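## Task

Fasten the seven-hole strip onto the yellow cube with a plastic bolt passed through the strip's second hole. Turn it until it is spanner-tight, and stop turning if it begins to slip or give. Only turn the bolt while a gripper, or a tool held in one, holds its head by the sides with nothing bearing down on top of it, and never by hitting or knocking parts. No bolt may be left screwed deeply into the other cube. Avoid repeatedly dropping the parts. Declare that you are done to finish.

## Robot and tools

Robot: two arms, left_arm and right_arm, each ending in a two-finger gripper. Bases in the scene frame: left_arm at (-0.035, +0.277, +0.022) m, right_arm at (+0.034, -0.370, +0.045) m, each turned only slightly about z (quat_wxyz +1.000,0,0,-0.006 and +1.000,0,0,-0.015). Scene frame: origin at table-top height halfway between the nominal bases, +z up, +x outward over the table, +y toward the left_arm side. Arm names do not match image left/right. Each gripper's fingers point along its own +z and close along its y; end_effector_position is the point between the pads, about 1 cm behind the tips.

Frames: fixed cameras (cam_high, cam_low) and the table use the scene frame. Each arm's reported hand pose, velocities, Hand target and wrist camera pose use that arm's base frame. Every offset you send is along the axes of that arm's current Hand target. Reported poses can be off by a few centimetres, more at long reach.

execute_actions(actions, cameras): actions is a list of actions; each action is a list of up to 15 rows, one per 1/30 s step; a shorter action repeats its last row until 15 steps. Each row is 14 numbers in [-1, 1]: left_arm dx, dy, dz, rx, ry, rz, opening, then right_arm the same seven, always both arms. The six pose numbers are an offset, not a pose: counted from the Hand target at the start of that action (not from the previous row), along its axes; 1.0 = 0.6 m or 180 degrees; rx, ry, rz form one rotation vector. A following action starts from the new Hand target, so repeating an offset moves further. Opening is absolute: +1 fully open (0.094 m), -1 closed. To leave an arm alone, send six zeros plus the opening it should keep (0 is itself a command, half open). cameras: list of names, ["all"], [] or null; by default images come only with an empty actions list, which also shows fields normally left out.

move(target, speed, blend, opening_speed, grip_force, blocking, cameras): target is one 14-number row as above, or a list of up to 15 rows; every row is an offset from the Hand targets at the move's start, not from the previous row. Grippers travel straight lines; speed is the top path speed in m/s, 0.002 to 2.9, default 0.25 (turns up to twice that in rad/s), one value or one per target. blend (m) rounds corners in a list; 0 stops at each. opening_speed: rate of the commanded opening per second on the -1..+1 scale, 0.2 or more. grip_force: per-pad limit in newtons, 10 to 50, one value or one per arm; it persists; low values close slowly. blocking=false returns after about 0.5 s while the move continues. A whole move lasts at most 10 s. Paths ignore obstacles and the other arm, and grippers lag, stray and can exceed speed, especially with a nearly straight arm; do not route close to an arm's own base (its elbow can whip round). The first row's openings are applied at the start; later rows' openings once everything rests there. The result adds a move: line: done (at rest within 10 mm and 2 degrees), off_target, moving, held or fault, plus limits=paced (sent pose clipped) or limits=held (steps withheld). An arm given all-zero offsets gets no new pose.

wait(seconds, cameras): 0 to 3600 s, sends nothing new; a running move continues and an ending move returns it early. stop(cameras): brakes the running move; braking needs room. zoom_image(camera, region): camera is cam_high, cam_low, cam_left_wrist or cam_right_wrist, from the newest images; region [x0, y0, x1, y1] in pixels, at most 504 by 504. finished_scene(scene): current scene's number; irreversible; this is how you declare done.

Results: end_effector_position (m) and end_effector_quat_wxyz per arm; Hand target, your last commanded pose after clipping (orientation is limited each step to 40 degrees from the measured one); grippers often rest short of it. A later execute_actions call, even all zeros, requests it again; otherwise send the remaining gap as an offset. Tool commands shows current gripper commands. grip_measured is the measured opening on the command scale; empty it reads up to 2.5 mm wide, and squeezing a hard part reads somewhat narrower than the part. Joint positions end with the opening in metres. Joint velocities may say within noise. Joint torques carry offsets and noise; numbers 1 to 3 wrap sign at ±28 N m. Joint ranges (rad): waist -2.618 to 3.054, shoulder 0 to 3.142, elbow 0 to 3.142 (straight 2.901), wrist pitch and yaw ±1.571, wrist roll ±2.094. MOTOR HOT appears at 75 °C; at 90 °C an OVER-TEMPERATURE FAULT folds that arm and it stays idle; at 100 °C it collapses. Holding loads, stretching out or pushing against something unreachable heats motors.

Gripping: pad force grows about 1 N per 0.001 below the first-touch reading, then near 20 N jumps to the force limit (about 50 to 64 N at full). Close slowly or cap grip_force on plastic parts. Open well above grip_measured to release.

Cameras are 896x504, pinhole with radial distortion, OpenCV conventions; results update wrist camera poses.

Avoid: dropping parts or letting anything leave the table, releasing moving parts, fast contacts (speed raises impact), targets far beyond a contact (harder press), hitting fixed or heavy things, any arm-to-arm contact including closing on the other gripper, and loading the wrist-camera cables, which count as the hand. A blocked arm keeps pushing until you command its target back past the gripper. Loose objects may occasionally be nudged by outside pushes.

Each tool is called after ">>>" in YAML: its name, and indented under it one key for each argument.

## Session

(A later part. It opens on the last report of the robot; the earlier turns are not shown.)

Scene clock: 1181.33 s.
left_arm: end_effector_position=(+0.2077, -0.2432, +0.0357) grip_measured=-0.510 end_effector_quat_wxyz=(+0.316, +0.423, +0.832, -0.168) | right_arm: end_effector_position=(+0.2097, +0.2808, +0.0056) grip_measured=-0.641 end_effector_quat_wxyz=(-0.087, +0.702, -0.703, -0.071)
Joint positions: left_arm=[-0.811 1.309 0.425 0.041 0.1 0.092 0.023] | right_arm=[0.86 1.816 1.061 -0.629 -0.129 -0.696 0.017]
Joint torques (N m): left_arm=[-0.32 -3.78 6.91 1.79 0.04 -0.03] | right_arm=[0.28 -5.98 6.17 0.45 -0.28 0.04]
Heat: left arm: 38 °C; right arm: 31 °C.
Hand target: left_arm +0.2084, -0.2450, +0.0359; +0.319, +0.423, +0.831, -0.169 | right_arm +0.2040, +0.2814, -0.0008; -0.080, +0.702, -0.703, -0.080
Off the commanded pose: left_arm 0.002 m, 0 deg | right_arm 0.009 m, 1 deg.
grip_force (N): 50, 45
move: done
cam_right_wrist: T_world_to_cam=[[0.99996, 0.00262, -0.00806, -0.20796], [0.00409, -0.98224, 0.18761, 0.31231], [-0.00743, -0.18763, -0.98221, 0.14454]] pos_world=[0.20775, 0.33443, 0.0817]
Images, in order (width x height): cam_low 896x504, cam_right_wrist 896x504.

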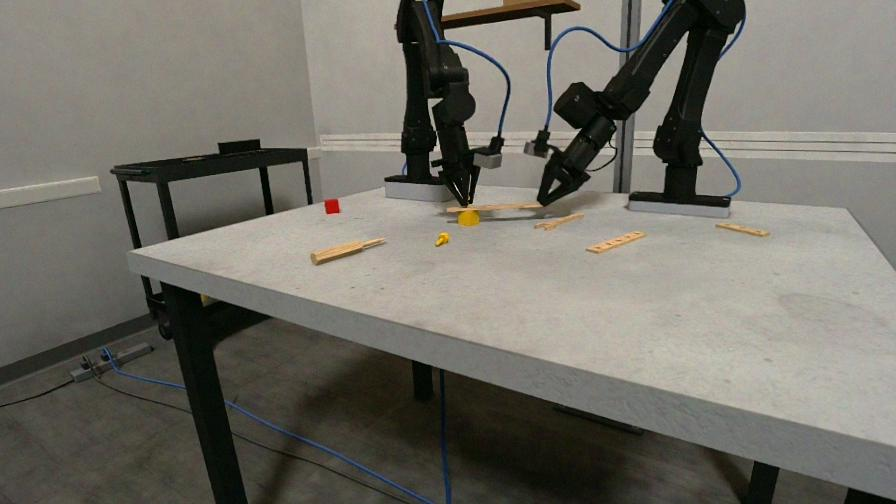

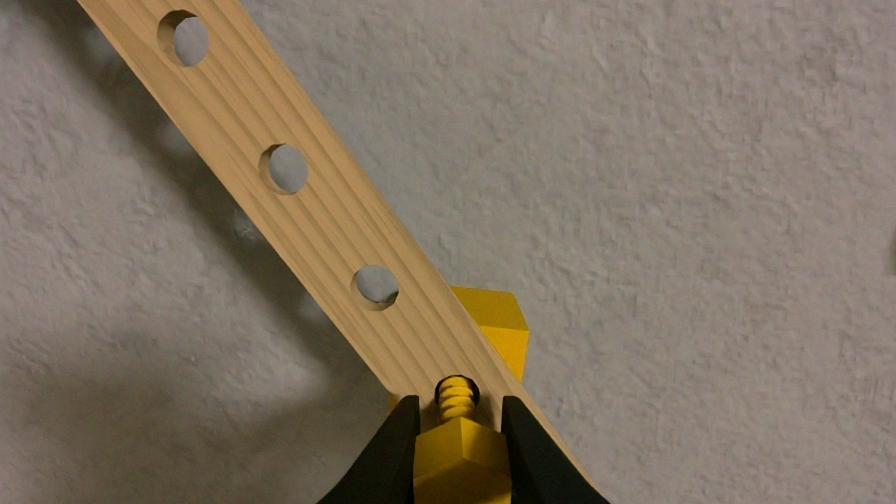

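>>> move:
  target: [0,0,0,0,0,0,-0.65,-0.0125,-0.0058,-0.0054,0,0.072,0,-0.7]
  speed: 0.02
  cameras: ["cam_right_wrist","cam_low"]

>>> zoom_image:
  camera: "cam_low"
  region: [430, 170, 510, 230]

>>> zoom_image:
  camera: "cam_right_wrist"
  region: [340, 300, 590, 500]

Scene clock: 1192.57 s.
left_arm: end_effector_position=(+0.2076, -0.2431, +0.0355) grip_measured=-0.510 end_effector_quat_wxyz=(+0.316, +0.423, +0.832, -0.168) | right_arm: end_effector_position=(+0.2078, +0.2857, +0.0060) grip_measured=-0.641 end_effector_quat_wxyz=(-0.007, +0.706, -0.708, -0.003)
Joint positions: left_arm=[-0.811 1.309 0.425 0.04 0.1 0.092 0.023] | right_arm=[0.937 1.963 1.29 -0.883 -0.003 -0.631 0.017]
Joint torques (N m): left_arm=[-0.43 -3.79 6.94 1.78 0.04 -0.04] | right_arm=[0.42 -6.42 9.24 -0.05 0.03 0.05]
Heat: left arm: 38 °C; right arm: 31 °C.
Hand target: left_arm +0.2084, -0.2450, +0.0359; +0.318, +0.423, +0.831, -0.169 | right_arm +0.2074, +0.2880, +0.0039; +0.000, +0.707, -0.708, +0.000
Off the commanded pose: left_arm 0.002 m, 0 deg | right_arm 0.003 m, 1 deg.
grip_force (N): 50, 45
move: done
cam_right_wrist: T_world_to_cam=[[0.99969, -0.0016, -0.02501, -0.20474], [0.00827, -0.921, 0.38947, 0.29746], [-0.02366, -0.38956, -0.9207, 0.20649]] pos_world=[0.20711, 0.35407, 0.06914]
Images, in order (width x height): cam_low 896x504, cam_right_wrist 896x504.

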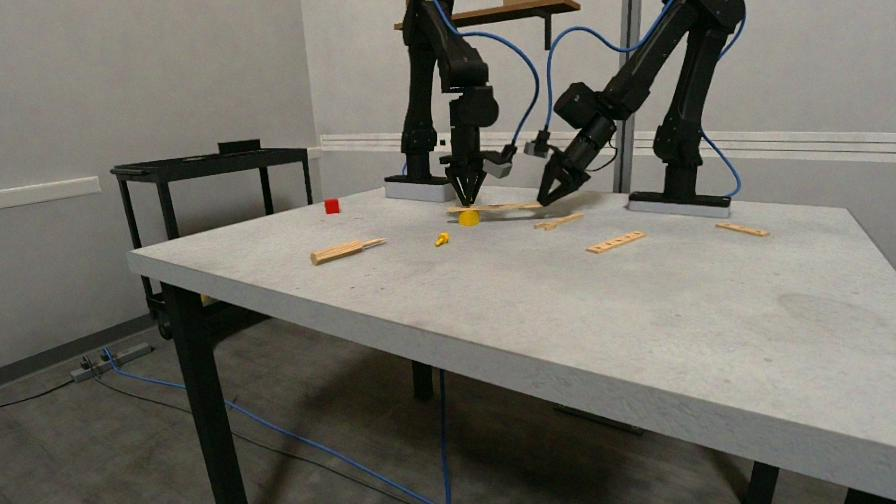

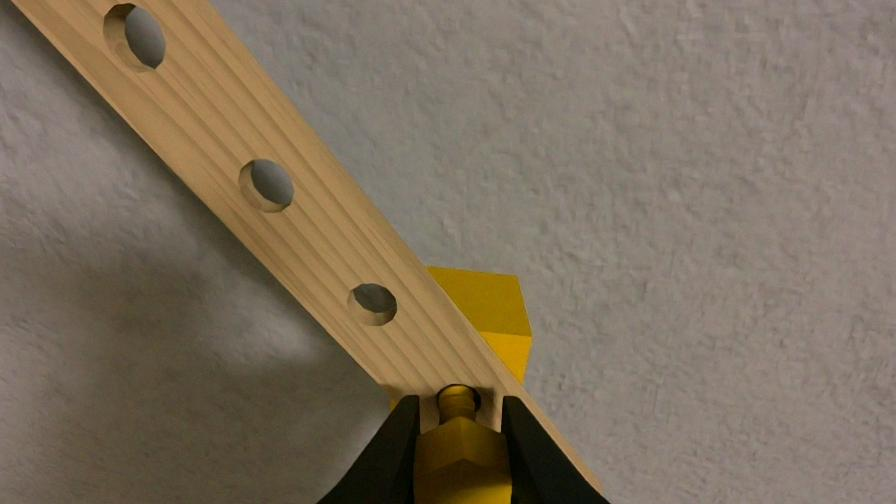

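Scaled by 6.300.

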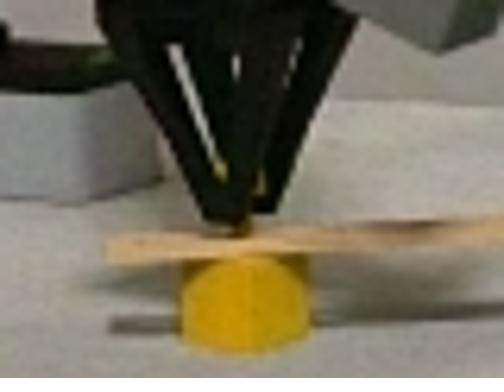

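Scaled by 2.016.

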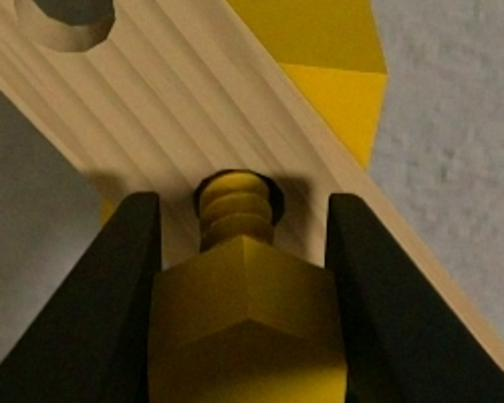

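>>> move:
  target:
    - [0,0,0,0,0,0,-0.65,0,0,0.008,0,0,0.3,-0.7]
    - [0,0,0,0,0,0,-0.65,0,0,0.008,0,0,0.6,-0.7]
  speed: 0.2
  blend: 0.05
  cameras: ["cam_right_wrist","cam_low"]

>>> zoom_image:
  camera: "cam_low"
  region: [430, 170, 510, 230]

>>> zoom_image:
  camera: "cam_right_wrist"
  region: [340, 300, 590, 500]

Scene clock: 1202.93 s.
left_arm: end_effector_position=(+0.2076, -0.2431, +0.0355) grip_measured=-0.510 end_effector_quat_wxyz=(+0.316, +0.423, +0.832, -0.168) | right_arm: end_effector_position=(+0.2076, +0.2851, +0.0056) grip_measured=-0.641 end_effector_quat_wxyz=(+0.001, +0.157, +0.988, +0.005)
Joint positions: left_arm=[-0.811 1.309 0.425 0.04 0.1 0.092 0.023] | right_arm=[0.937 1.965 1.29 -0.885 -0.002 1.253 0.017]
Joint torques (N m): left_arm=[-0.43 -3.82 6.91 1.78 0.02 -0.04] | right_arm=[0.42 -5.97 8.29 0.11 0.01 0.04]
Heat: left arm: 38 °C; right arm: 31 °C.
Hand target: left_arm +0.2084, -0.2450, +0.0359; +0.318, +0.423, +0.831, -0.169 | right_arm +0.2075, +0.2881, -0.0007; +0.000, +0.157, +0.988, +0.000
Off the commanded pose: left_arm 0.002 m, 0 deg | right_arm 0.007 m, 1 deg.
grip_force (N): 50, 45
move: done
cam_right_wrist: T_world_to_cam=[[-0.31018, -0.94975, -0.04202, 0.33784], [-0.87608, 0.2684, 0.40055, 0.14144], [-0.36914, 0.16105, -0.91531, 0.12062]] pos_world=[0.27323, 0.26347, 0.06795]
Images, in order (width x height): cam_low 896x504, cam_right_wrist 896x504.

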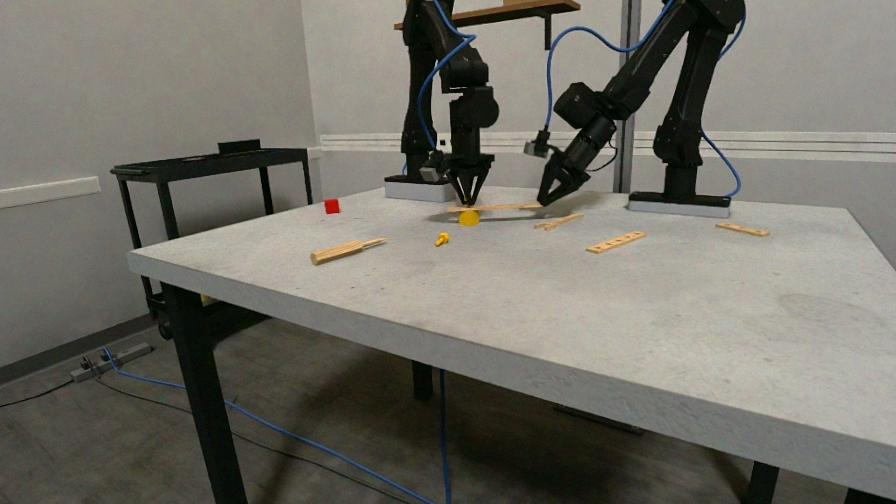

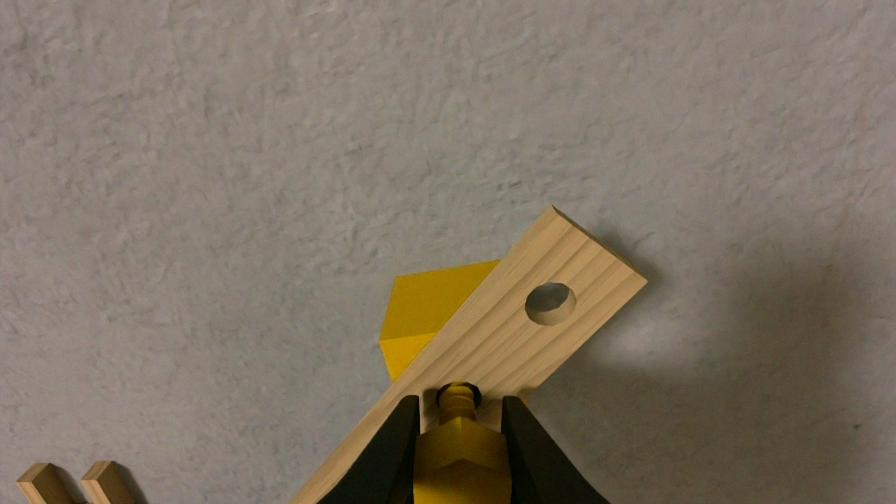

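Scaled by 6.300.

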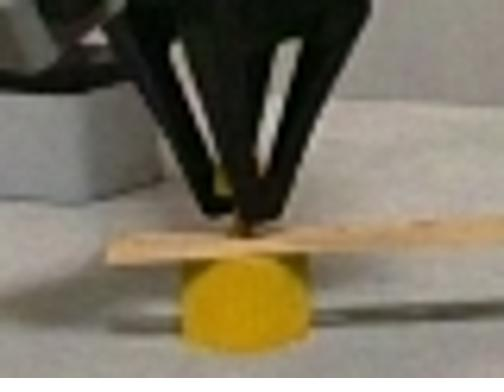

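Scaled by 2.016.

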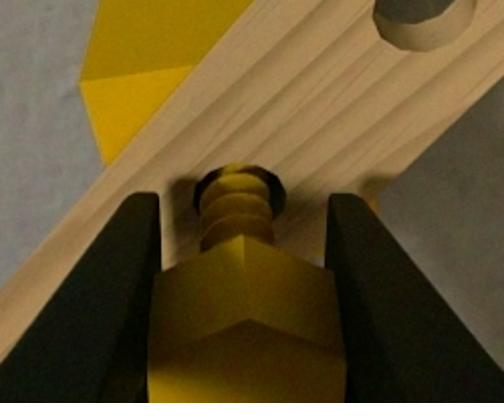

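>>> move:
  target:
    - [0,0,0,0,0,0,-0.65,0,0,-0.002,0,0,0,-0.35]
    - [0,0,0,0,0,0,-0.65,0,0,-0.008,0,0,-0.3,-0.3]
    - [0,0,0,0,0,0,-0.65,0,0,-0.004,0,0,-0.6,-0.3]
  speed: 0.3
  blend: [0,0.05,0]
  opening_speed: 1
  cameras: ["cam_right_wrist","cam_low"]

>>> zoom_image:
  camera: "cam_low"
  region: [430, 170, 510, 230]

>>> zoom_image:
  camera: "cam_right_wrist"
  region: [340, 300, 590, 500]

Scene clock: 1212.83 s.
left_arm: end_effector_position=(+0.2076, -0.2431, +0.0355) grip_measured=-0.510 end_effector_quat_wxyz=(+0.316, +0.423, +0.832, -0.168) | right_arm: end_effector_position=(+0.2049, +0.2828, +0.0020) grip_measured=-0.302 end_effector_quat_wxyz=(+0.004, +0.703, -0.711, +0.000)
Joint positions: left_arm=[-0.811 1.309 0.425 0.04 0.1 0.092 0.023] | right_arm=[0.94 1.976 1.29 -0.894 -0.002 -0.619 0.033]
Joint torques (N m): left_arm=[-0.36 -3.78 6.84 1.78 0.02 -0.04] | right_arm=[0.24 -7.1 8.73 0.08 0.02 -0.09]
Heat: left arm: 38 °C; right arm: 31 °C.
Hand target: left_arm +0.2084, -0.2450, +0.0359; +0.318, +0.423, +0.831, -0.169 | right_arm +0.2075, +0.2881, +0.0016; +0.000, +0.707, -0.708, +0.000
Off the commanded pose: left_arm 0.002 m, 0 deg | right_arm 0.006 m, 1 deg.
grip_force (N): 50, 45
move: done; blend cut to 0 m at target 2
cam_right_wrist: T_world_to_cam=[[0.99922, -0.01175, -0.03781, -0.19894], [0.00465, -0.91353, 0.40673, 0.29501], [-0.03933, -0.40659, -0.91276, 0.20967]] pos_world=[0.20566, 0.35241, 0.06387]
Images, in order (width x height): cam_low 896x504, cam_right_wrist 896x504.

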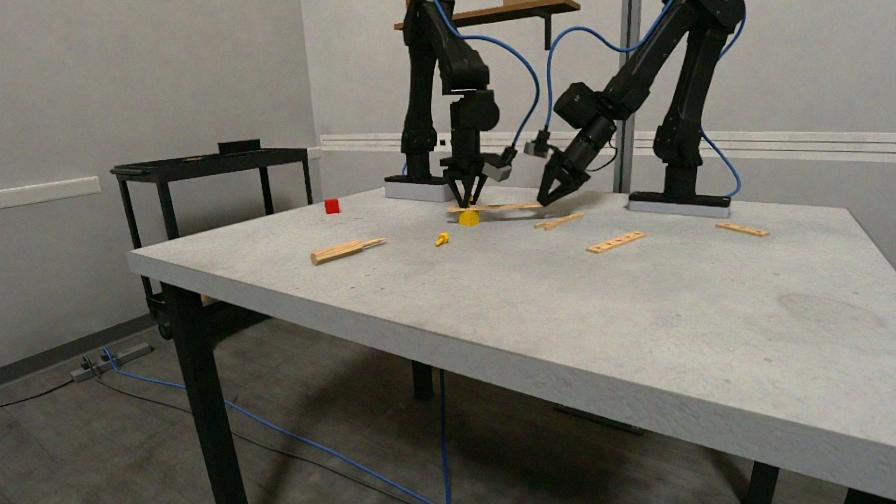

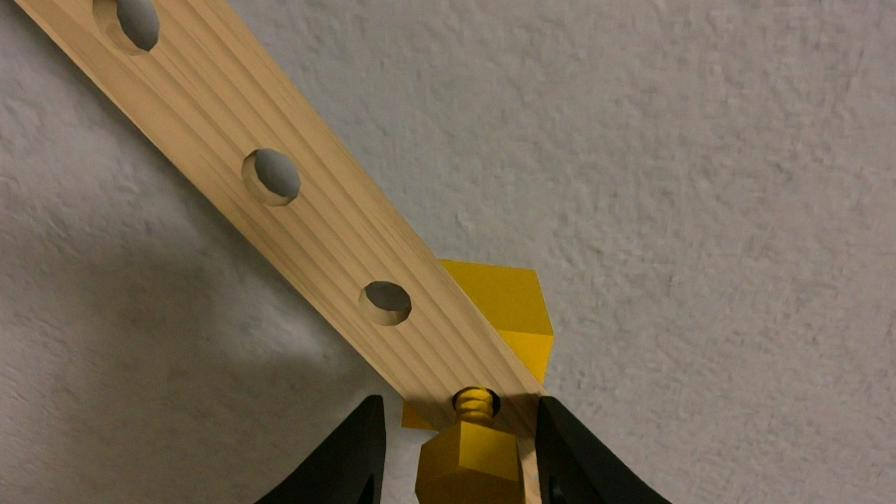

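Scaled by 6.300.

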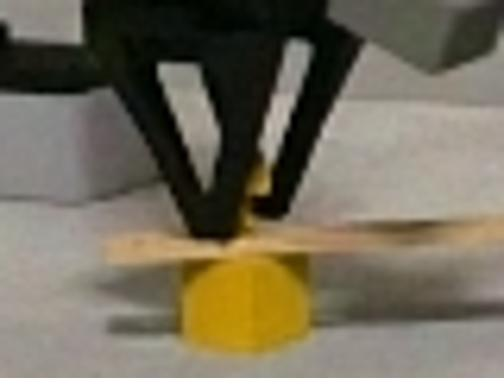

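Scaled by 2.016.

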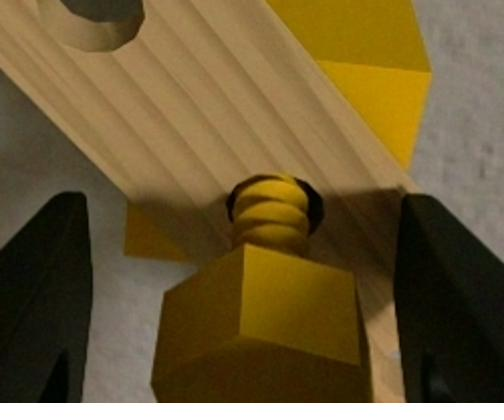

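>>> move:
  target:
    - [0,0,0,0,0,0,-0.65,-0.0035,-0.0025,-0.0055,0,0,-0.067,-0.3]
    - [0,0,0,0,0,0,-0.65,-0.0035,-0.0025,-0.0055,0,0,-0.067,-0.7]
  speed: 0.05
  opening_speed: 0.5
  cameras: ["cam_right_wrist","cam_low"]

>>> zoom_image:
  camera: "cam_low"
  region: [430, 170, 510, 230]

>>> zoom_image:
  camera: "cam_right_wrist"
  region: [340, 300, 590, 500]

Scene clock: 1248.43 s.
left_arm: end_effector_position=(+0.2076, -0.2431, +0.0355) grip_measured=-0.510 end_effector_quat_wxyz=(+0.316, +0.423, +0.832, -0.168) | right_arm: end_effector_position=(+0.2059, +0.2842, +0.0040) grip_measured=-0.640 end_effector_quat_wxyz=(+0.003, +0.774, -0.633, -0.001)
Joint positions: left_arm=[-0.811 1.309 0.425 0.04 0.1 0.092 0.023] | right_arm=[0.94 1.976 1.298 -0.899 -0.002 -0.83 0.017]
Joint torques (N m): left_arm=[-0.36 -3.77 6.86 1.78 0.03 -0.06] | right_arm=[0.25 -6.87 9.83 -0.01 0.02 -0.07]
Heat: left arm: 38 °C; right arm: 31 °C.
Hand target: left_arm +0.2084, -0.2450, +0.0359; +0.318, +0.423, +0.831, -0.169 | right_arm +0.2089, +0.2901, +0.0049; +0.000, +0.777, -0.630, +0.000
Off the commanded pose: left_arm 0.002 m, 0 deg | right_arm 0.007 m, 1 deg.
grip_force (N): 50, 45
move: done
cam_right_wrist: T_world_to_cam=[[0.97954, 0.19793, -0.03639, -0.25544], [0.19562, -0.89395, 0.40323, 0.25065], [0.04728, -0.40209, -0.91438, 0.19295]] pos_world=[0.19206, 0.35221, 0.06606]
Images, in order (width x height): cam_low 896x504, cam_right_wrist 896x504.

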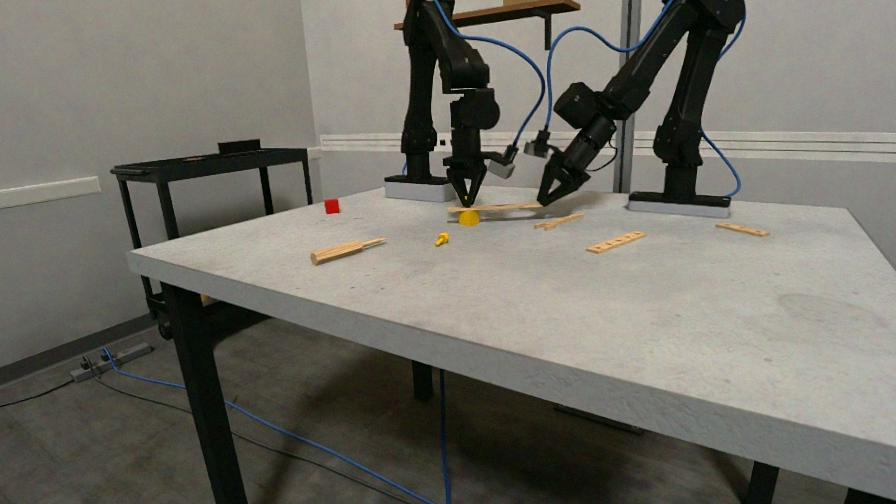

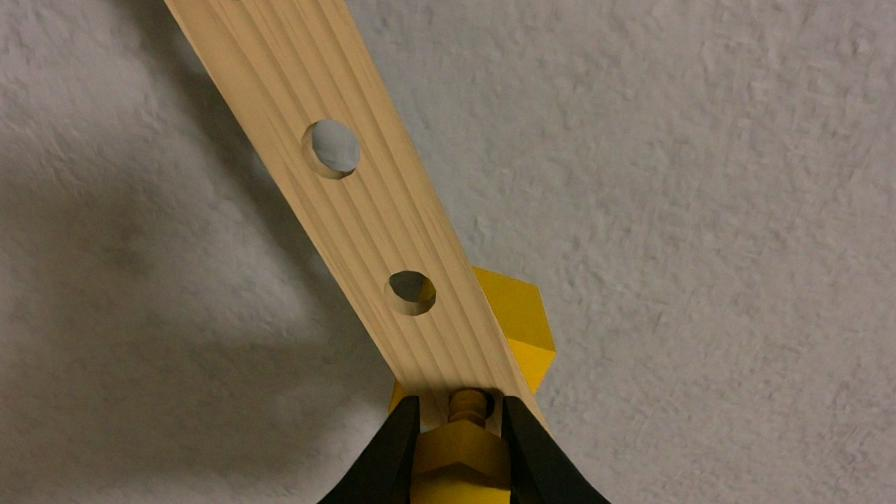

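Scaled by 6.300.

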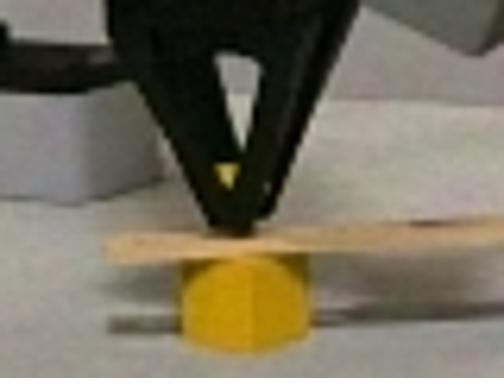

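Scaled by 2.016.

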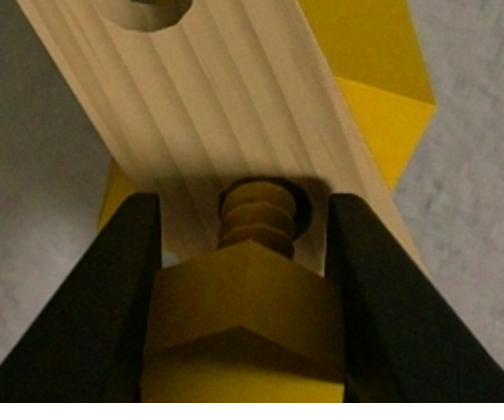

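>>> move:
  target:
    - [0,0,0,0,0,0,-0.65,0,0,0,0,0,0,-0.45]
    - [0,0,0,0,0,0,-0.65,0,-0.007,-0.008,0,0,0,-0.45]
    - [0,0,0,0,0,0,-0.65,0,-0.005,0,0,0,0,-0.45]
    - [0,0,0,0,0,0,-0.65,0,-0.005,0,0,0,0,-0.7]
  speed: 0.05
  opening_speed: 0.5
  cameras: ["cam_right_wrist","cam_low"]

>>> zoom_image:
  camera: "cam_low"
  region: [430, 170, 510, 230]

>>> zoom_image:
  camera: "cam_right_wrist"
  region: [340, 300, 590, 500]

Scene clock: 1260.40 s.
left_arm: end_effector_position=(+0.2076, -0.2431, +0.0355) grip_measured=-0.510 end_effector_quat_wxyz=(+0.316, +0.423, +0.832, -0.168) | right_arm: end_effector_position=(+0.2083, +0.2875, +0.0075) grip_measured=-0.643 end_effector_quat_wxyz=(+0.003, +0.776, -0.630, -0.001)
Joint positions: left_arm=[-0.811 1.309 0.425 0.04 0.1 0.092 0.023] | right_arm=[0.94 1.984 1.326 -0.918 -0.002 -0.838 0.017]
Joint torques (N m): left_arm=[-0.36 -3.71 6.82 1.79 0.03 -0.05] | right_arm=[-0.23 -7.04 8.31 0.13 0.02 -0.06]
Heat: left arm: 38 °C; right arm: 32 °C.
Hand target: left_arm +0.2084, -0.2450, +0.0359; +0.318, +0.423, +0.831, -0.169 | right_arm +0.2119, +0.2908, +0.0049; +0.000, +0.777, -0.630, +0.000
Off the commanded pose: left_arm 0.002 m, 0 deg | right_arm 0.005 m, 0 deg.
grip_force (N): 50, 45
move: done
cam_right_wrist: T_world_to_cam=[[0.97809, 0.20496, -0.0364, -0.26001], [0.20204, -0.89254, 0.40317, 0.24986], [0.05015, -0.40169, -0.9144, 0.1967]] pos_world=[0.19397, 0.35531, 0.06966]
Images, in order (width x height): cam_low 896x504, cam_right_wrist 896x504.

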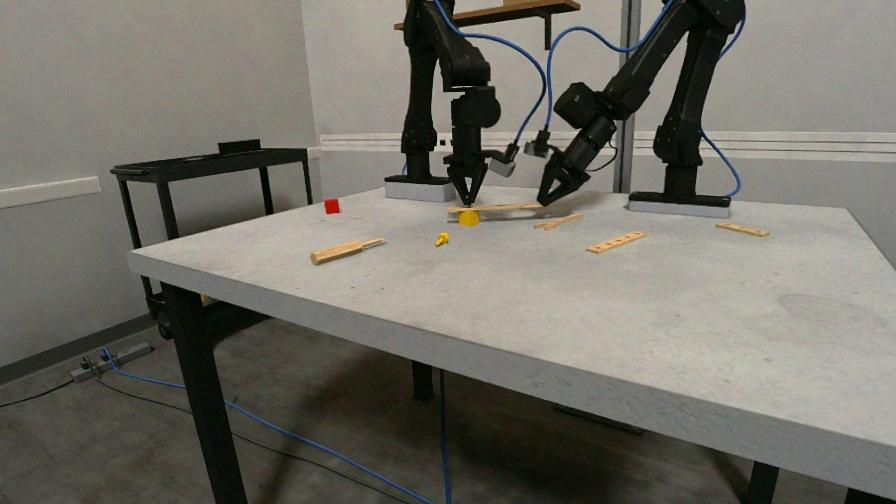

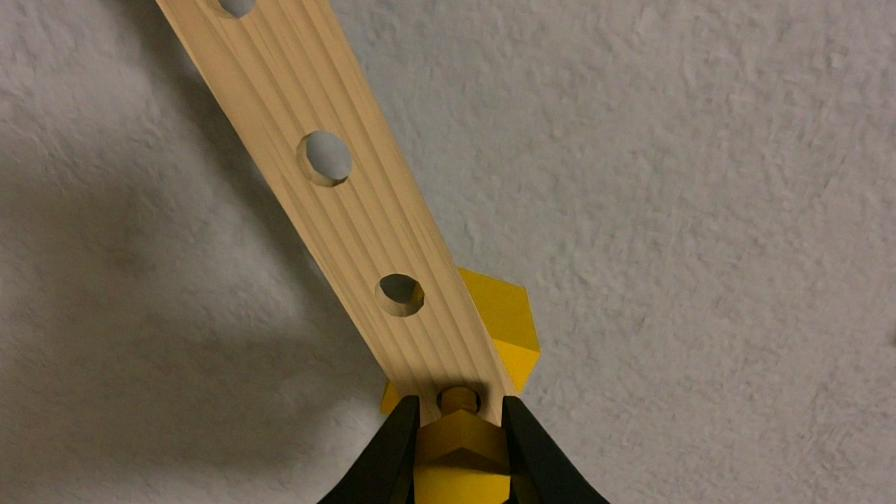

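Scaled by 6.300.

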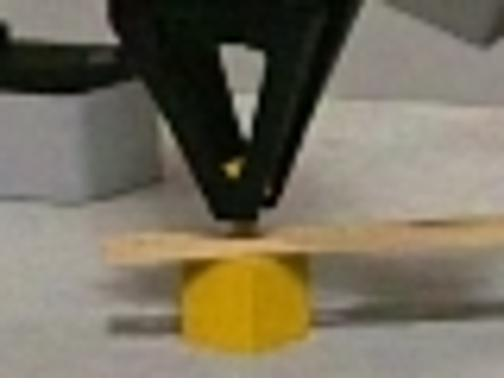

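Scaled by 2.016.

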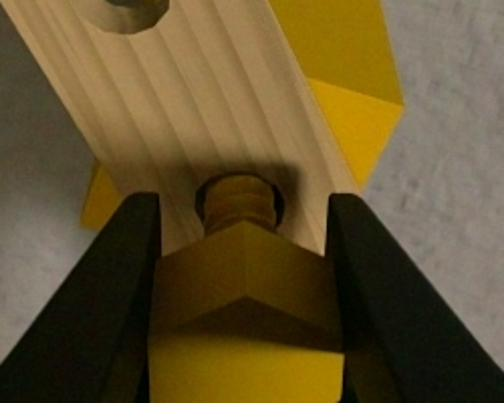

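>>> move:
  target:
    - [0,0,0,0,0,0,-0.65,0,0,0.012,0,0,0.33,-0.7]
    - [0,0,0,0,0,0,-0.65,0,0,0.012,0,0,0.667,-0.7]
  speed: 0.2
  blend: 0.05
  cameras: ["cam_right_wrist","cam_low"]

>>> zoom_image:
  camera: "cam_low"
  region: [430, 170, 510, 230]

>>> zoom_image:
  camera: "cam_right_wrist"
  region: [340, 300, 590, 500]

Scene clock: 1271.87 s.
left_arm: end_effector_position=(+0.2076, -0.2422, +0.0349) grip_measured=-0.510 end_effector_quat_wxyz=(+0.315, +0.423, +0.833, -0.166) | right_arm: end_effector_position=(+0.2096, +0.2891, +0.0068) grip_measured=-0.643 end_effector_quat_wxyz=(+0.000, +0.153, +0.988, +0.001)
Joint positions: left_arm=[-0.811 1.309 0.425 0.036 0.096 0.092 0.023] | right_arm=[0.94 1.986 1.326 -0.909 -0.002 1.247 0.017]
Joint torques (N m): left_arm=[-0.35 -3.75 6.82 1.8 0.06 -0.03] | right_arm=[-0.23 -6.38 6.9 0.29 0 0.05]
Heat: left arm: 38 °C; right arm: 31 °C.
Hand target: left_arm +0.2085, -0.2450, +0.0359; +0.319, +0.423, +0.831, -0.169 | right_arm +0.2119, +0.2908, -0.0022; +0.000, +0.157, +0.988, +0.000
Off the commanded pose: left_arm 0.003 m, 1 deg | right_arm 0.010 m, 1 deg.
grip_force (N): 50, 45
move: done
cam_right_wrist: T_world_to_cam=[[-0.30235, -0.95263, -0.03306, 0.34139], [-0.87642, 0.26419, 0.40261, 0.14305], [-0.3748, 0.15071, -0.91477, 0.12601]] pos_world=[0.27582, 0.26844, 0.06896]
Images, in order (width x height): cam_low 896x504, cam_right_wrist 896x504.

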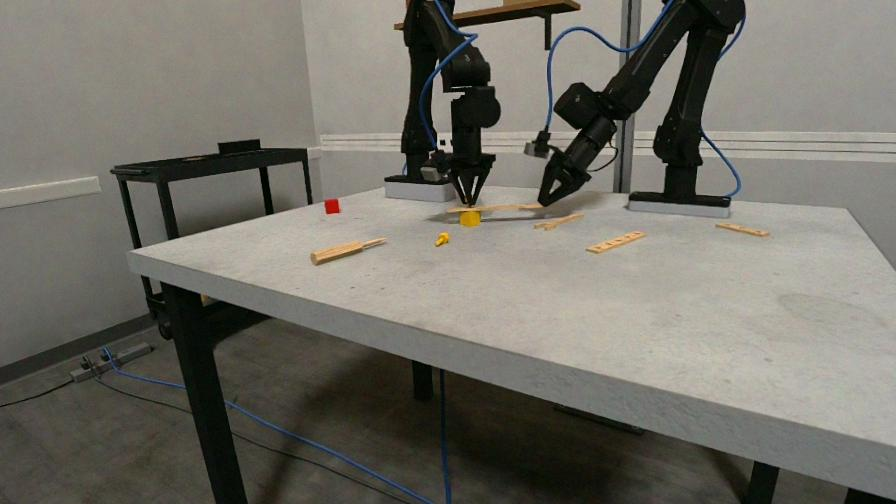

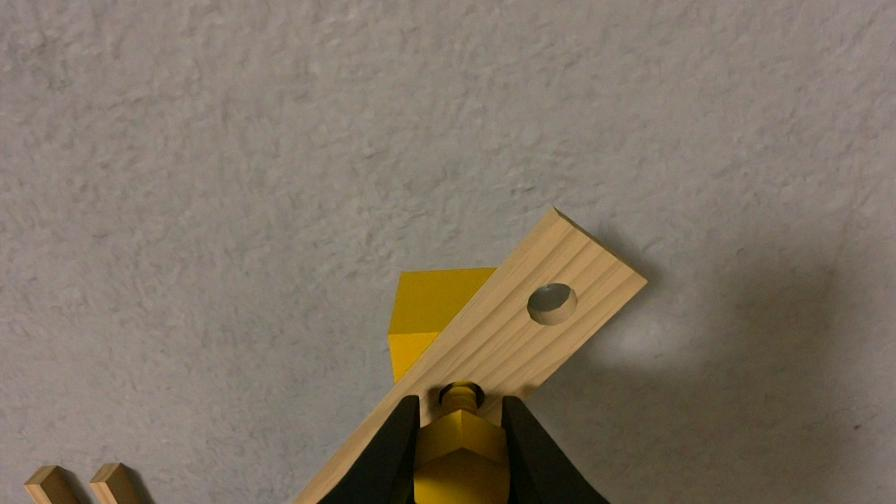

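Scaled by 6.300.

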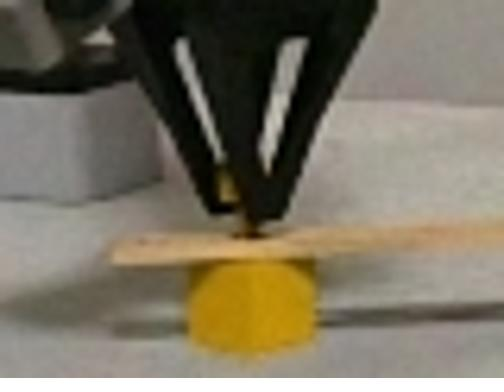

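Scaled by 2.016.

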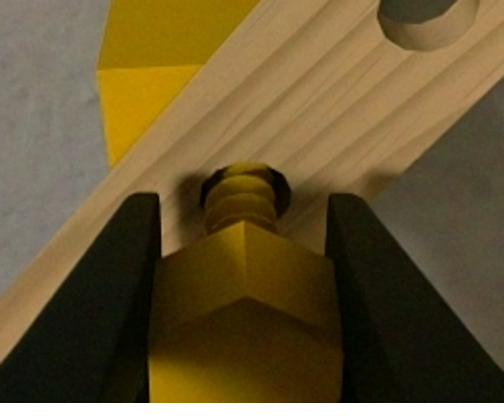

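>>> move:
  target:
    - [0,0,0,0,0,0,-0.65,0,0,-0.012,0,0,0,-0.7]
    - [0,0,0,0,0,0,-0.65,0,0,-0.012,0,0,0,-0.35]
    - [0,0,0,0,0,0,-0.65,0,0,-0.016,0,0,-0.33,-0.35]
    - [0,0,0,0,0,0,-0.65,0,0,-0.012,0,0,-0.667,-0.35]
  speed: 0.3
  blend: [0,0,0.03,0]
  opening_speed: 1
  cameras: ["cam_right_wrist","cam_low"]

>>> zoom_image:
  camera: "cam_low"
  region: [430, 170, 510, 230]

>>> zoom_image:
  camera: "cam_right_wrist"
  region: [340, 300, 590, 500]

Scene clock: 1280.90 s.
left_arm: end_effector_position=(+0.2076, -0.2422, +0.0349) grip_measured=-0.510 end_effector_quat_wxyz=(+0.315, +0.423, +0.833, -0.166) | right_arm: end_effector_position=(+0.2092, +0.2887, +0.0068) grip_measured=-0.352 end_effector_quat_wxyz=(+0.000, +0.776, -0.631, -0.001)
Joint positions: left_arm=[-0.811 1.309 0.425 0.036 0.096 0.092 0.023] | right_arm=[0.94 1.986 1.326 -0.911 -0.002 -0.835 0.03]
Joint torques (N m): left_arm=[-0.38 -3.82 6.86 1.81 0.06 -0.04] | right_arm=[-0.21 -7.23 8.29 0.07 0.01 -0.09]
Heat: left arm: 38 °C; right arm: 31 °C.
Hand target: left_arm +0.2085, -0.2450, +0.0359; +0.319, +0.423, +0.831, -0.169 | right_arm +0.2119, +0.2908, +0.0050; +0.000, +0.777, -0.629, +0.000
Off the commanded pose: left_arm 0.003 m, 1 deg | right_arm 0.004 m, 0 deg.
grip_force (N): 50, 45
move: done
cam_right_wrist: T_world_to_cam=[[0.97865, 0.20293, -0.0327, -0.26076], [0.19884, -0.89437, 0.40071, 0.25226], [0.05207, -0.39866, -0.91562, 0.19513]] pos_world=[0.19487, 0.35632, 0.06906]
Images, in order (width x height): cam_low 896x504, cam_right_wrist 896x504.

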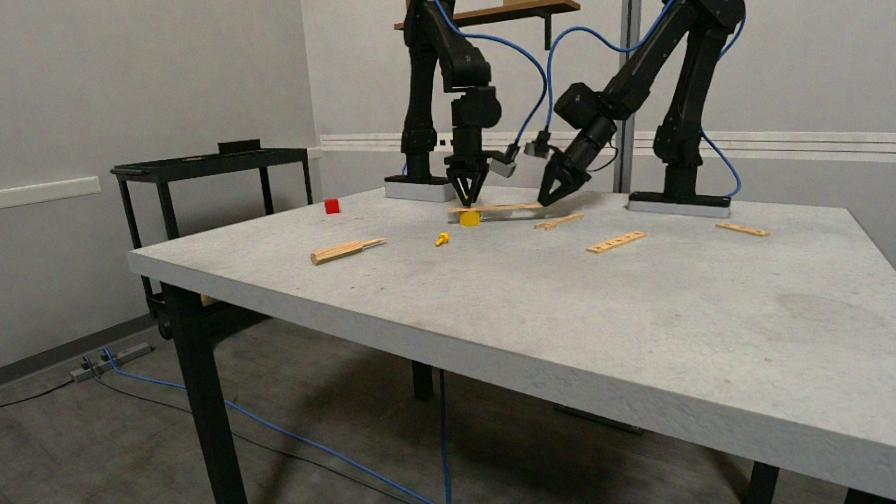

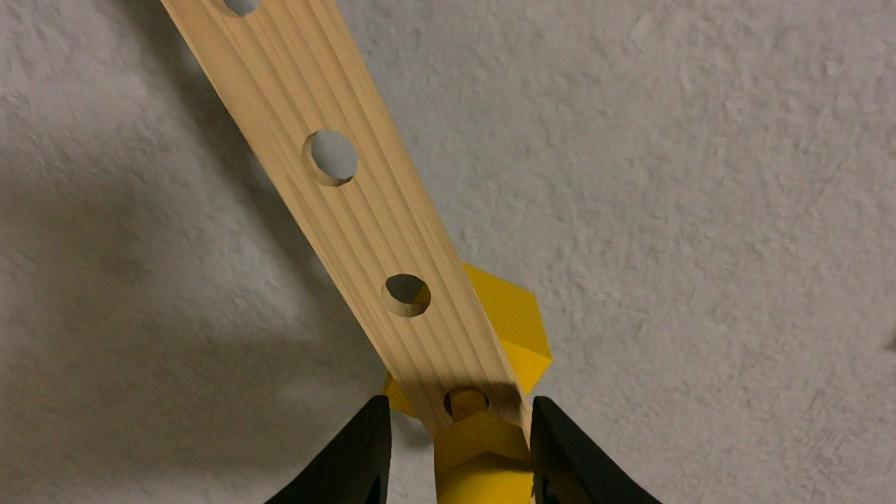

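Scaled by 6.300.

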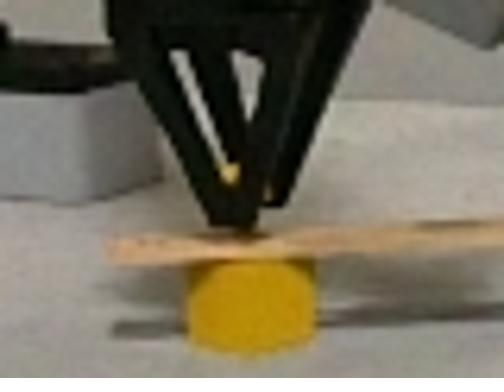

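Scaled by 2.016.

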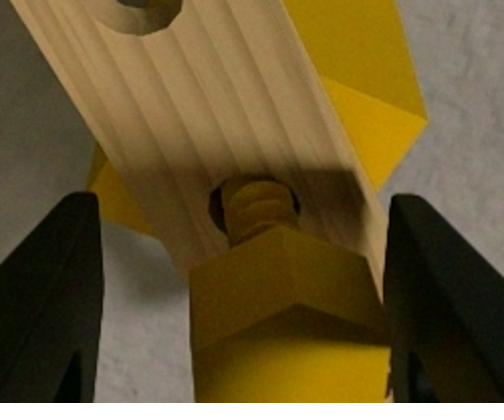

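>>> move:
  target: [0,0,0,0,0,0,-0.65,0,0,-0.09,0,0,0,-0.35]
  speed: 0.2
  cameras: ["cam_right_wrist","cam_low"]

>>> zoom_image:
  camera: "cam_low"
  region: [445, 180, 495, 230]

>>> zoom_image:
  camera: "cam_right_wrist"
  region: [400, 200, 550, 350]

Scene clock: 1286.47 s.
left_arm: end_effector_position=(+0.2076, -0.2422, +0.0349) grip_measured=-0.510 end_effector_quat_wxyz=(+0.315, +0.423, +0.833, -0.166) | right_arm: end_effector_position=(+0.2073, +0.2860, +0.0468) grip_measured=-0.352 end_effector_quat_wxyz=(+0.018, +0.776, -0.631, +0.000)
Joint positions: left_arm=[-0.811 1.309 0.425 0.036 0.096 0.092 0.023] | right_arm=[0.94 1.955 1.449 -1.1 -0.002 -0.836 0.03]
Joint torques (N m): left_arm=[-0.28 -3.82 6.82 1.8 0.06 -0.04] | right_arm=[-0.21 -9.94 9.47 -0.07 0.01 -0.07]
Heat: left arm: 38 °C; right arm: 31 °C.
Hand target: left_arm +0.2085, -0.2450, +0.0359; +0.319, +0.423, +0.831, -0.169 | right_arm +0.2119, +0.2908, +0.0589; +0.000, +0.777, -0.629, +0.000
Off the commanded pose: left_arm 0.003 m, 1 deg | right_arm 0.014 m, 2 deg.
grip_force (N): 50, 45
move: off_target (right_arm)
cam_right_wrist: T_world_to_cam=[[0.97757, 0.20236, -0.05842, -0.25539], [0.20791, -0.8827, 0.42144, 0.22797], [0.03371, -0.42413, -0.90497, 0.24154]] pos_world=[0.19413, 0.35535, 0.10759]
Images, in order (width x height): cam_low 896x504, cam_right_wrist 896x504.

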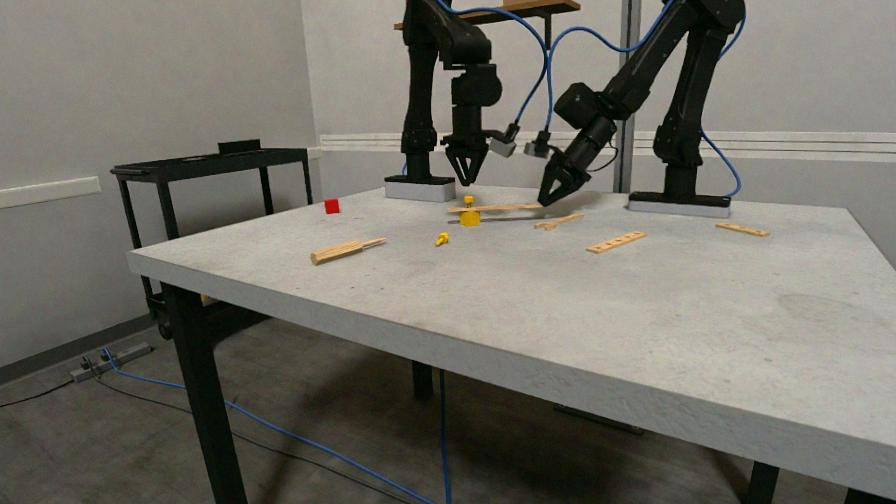

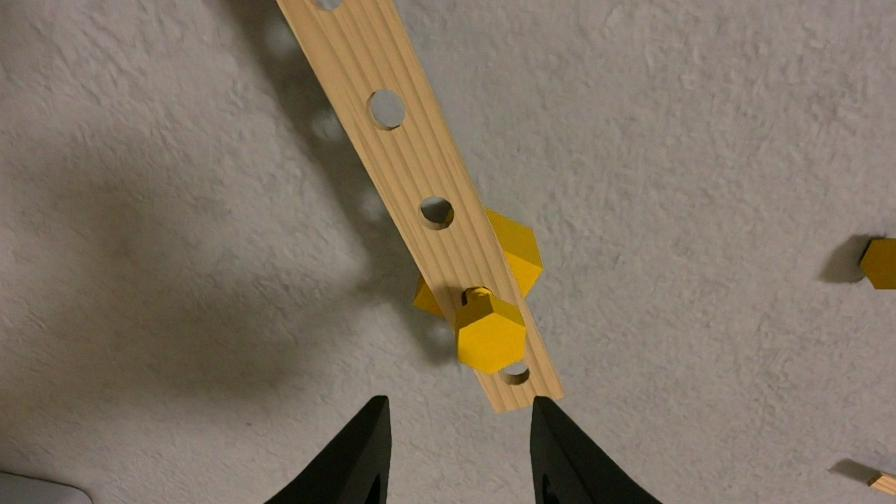

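Scaled by 10.080.

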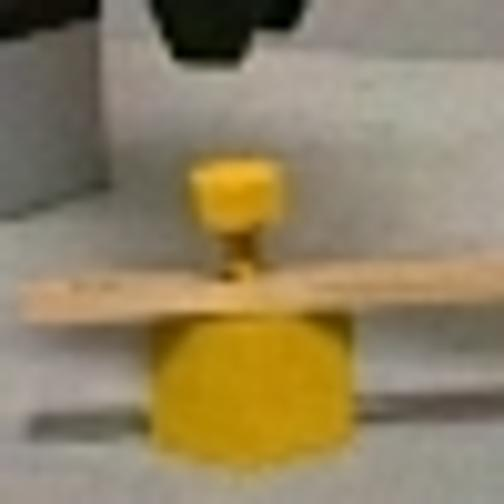

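Scaled by 3.360.

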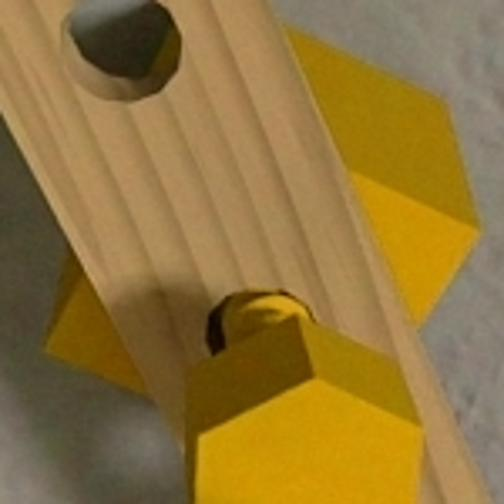

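>>> move:
  target: [0,0,0,0,0,0,-0.65,0,-0.0050,0.0923,0,0,0,-0.35]
  speed: 0.1
  cameras: ["cam_right_wrist"]

>>> zoom_image:
  camera: "cam_right_wrist"
  region: [340, 300, 590, 500]

Scene clock: 1295.70 s.
left_arm: end_effector_position=(+0.2076, -0.2422, +0.0349) grip_measured=-0.510 end_effector_quat_wxyz=(+0.315, +0.423, +0.833, -0.166) | right_arm: end_effector_position=(+0.2135, +0.2945, +0.0096) grip_measured=-0.352 end_effector_quat_wxyz=(-0.005, +0.777, -0.629, -0.001)
Joint positions: left_arm=[-0.811 1.309 0.425 0.036 0.096 0.092 0.023] | right_arm=[0.94 1.998 1.356 -0.919 -0.002 -0.841 0.03]
Joint torques (N m): left_arm=[-0.38 -3.79 6.89 1.81 0.07 -0.02] | right_arm=[-0.68 -7.54 6.34 0.16 0.01 -0.07]
Heat: left arm: 38 °C; right arm: 31 °C.
Hand target: left_arm +0.2085, -0.2450, +0.0359; +0.319, +0.423, +0.831, -0.169 | right_arm +0.2147, +0.2913, +0.0035; +0.000, +0.777, -0.629, +0.000
Off the commanded pose: left_arm 0.003 m, 1 deg | right_arm 0.007 m, 1 deg.
grip_force (N): 50, 45
move: done
cam_right_wrist: T_world_to_cam=[[0.97757, 0.20907, -0.02529, -0.26761], [0.2019, -0.89633, 0.39475, 0.25547], [0.05986, -0.391, -0.91844, 0.19595]] pos_world=[0.1983, 0.36155, 0.07235]

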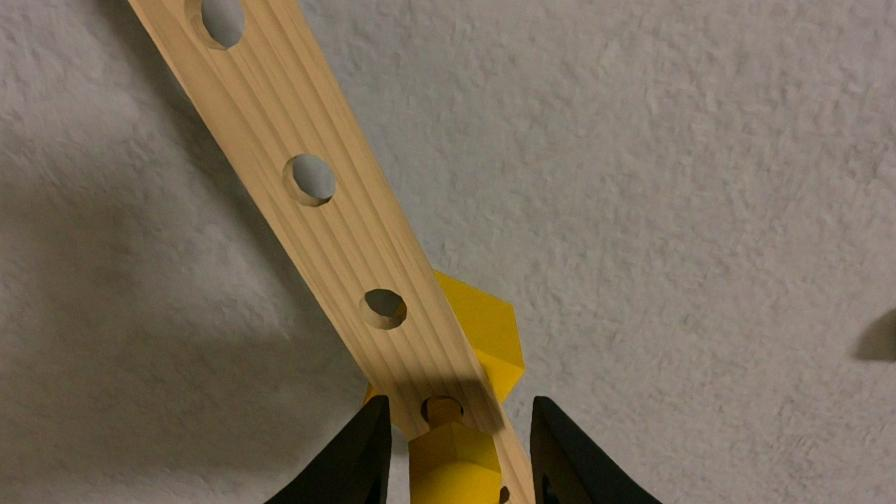

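Scaled by 2.016.

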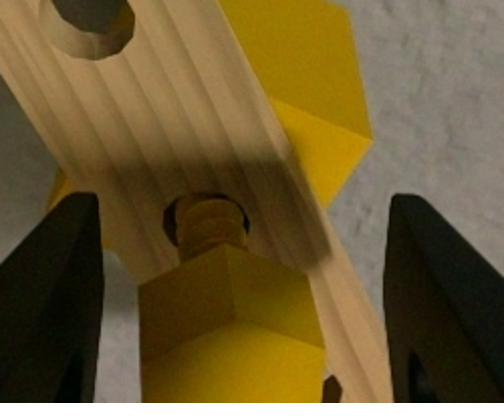

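>>> move:
  target:
    - [0,0,0,0,0,0,-0.65,0.0017,0.0042,-0.006,0,0,0,-0.35]
    - [0,0,0,0,0,0,-0.65,0.0017,0.0042,0.004,0,0,0,-0.35]
  speed: 0.08
  cameras: ["cam_right_wrist"]

>>> zoom_image:
  camera: "cam_right_wrist"
  region: [340, 300, 590, 500]

Scene clock: 1303.20 s.
left_arm: end_effector_position=(+0.2076, -0.2422, +0.0349) grip_measured=-0.510 end_effector_quat_wxyz=(+0.315, +0.423, +0.833, -0.166) | right_arm: end_effector_position=(+0.2124, +0.2930, +0.0062) grip_measured=-0.352 end_effector_quat_wxyz=(-0.004, +0.777, -0.629, -0.001)
Joint positions: left_arm=[-0.811 1.309 0.425 0.036 0.096 0.092 0.023] | right_arm=[0.94 1.998 1.342 -0.906 -0.002 -0.841 0.03]
Joint torques (N m): left_arm=[-0.32 -3.81 6.93 1.82 0.07 -0.02] | right_arm=[-0.47 -7.95 6.01 0.17 0.01 -0.05]
Heat: left arm: 38 °C; right arm: 31 °C.
Hand target: left_arm +0.2085, -0.2450, +0.0359; +0.319, +0.423, +0.831, -0.169 | right_arm +0.2125, +0.2899, +0.0011; +0.000, +0.777, -0.630, +0.000
Off the commanded pose: left_arm 0.003 m, 1 deg | right_arm 0.006 m, 1 deg.
grip_force (N): 50, 45
move: done
cam_right_wrist: T_world_to_cam=[[0.97754, 0.20908, -0.02642, -0.26634], [0.2023, -0.89585, 0.39564, 0.25544], [0.05905, -0.3921, -0.91802, 0.19286]] pos_world=[0.1973, 0.36014, 0.06895]

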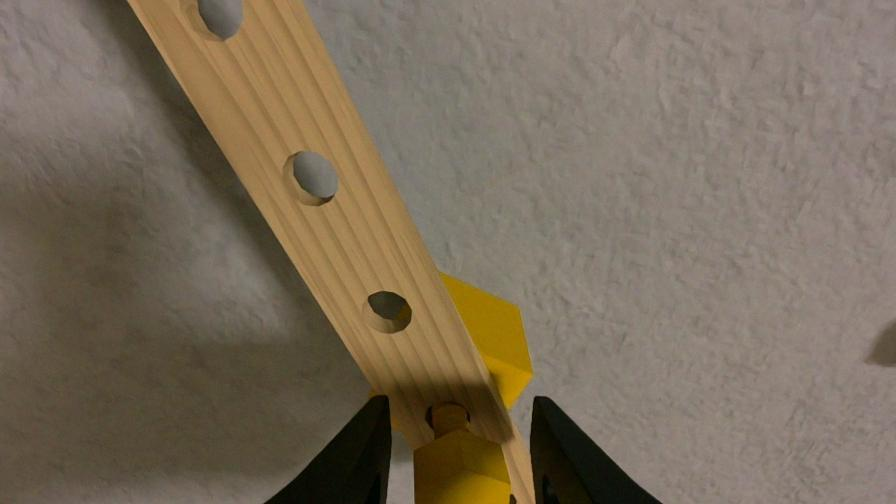

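Scaled by 2.016.

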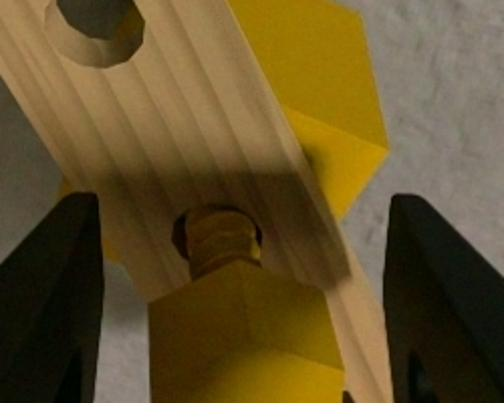

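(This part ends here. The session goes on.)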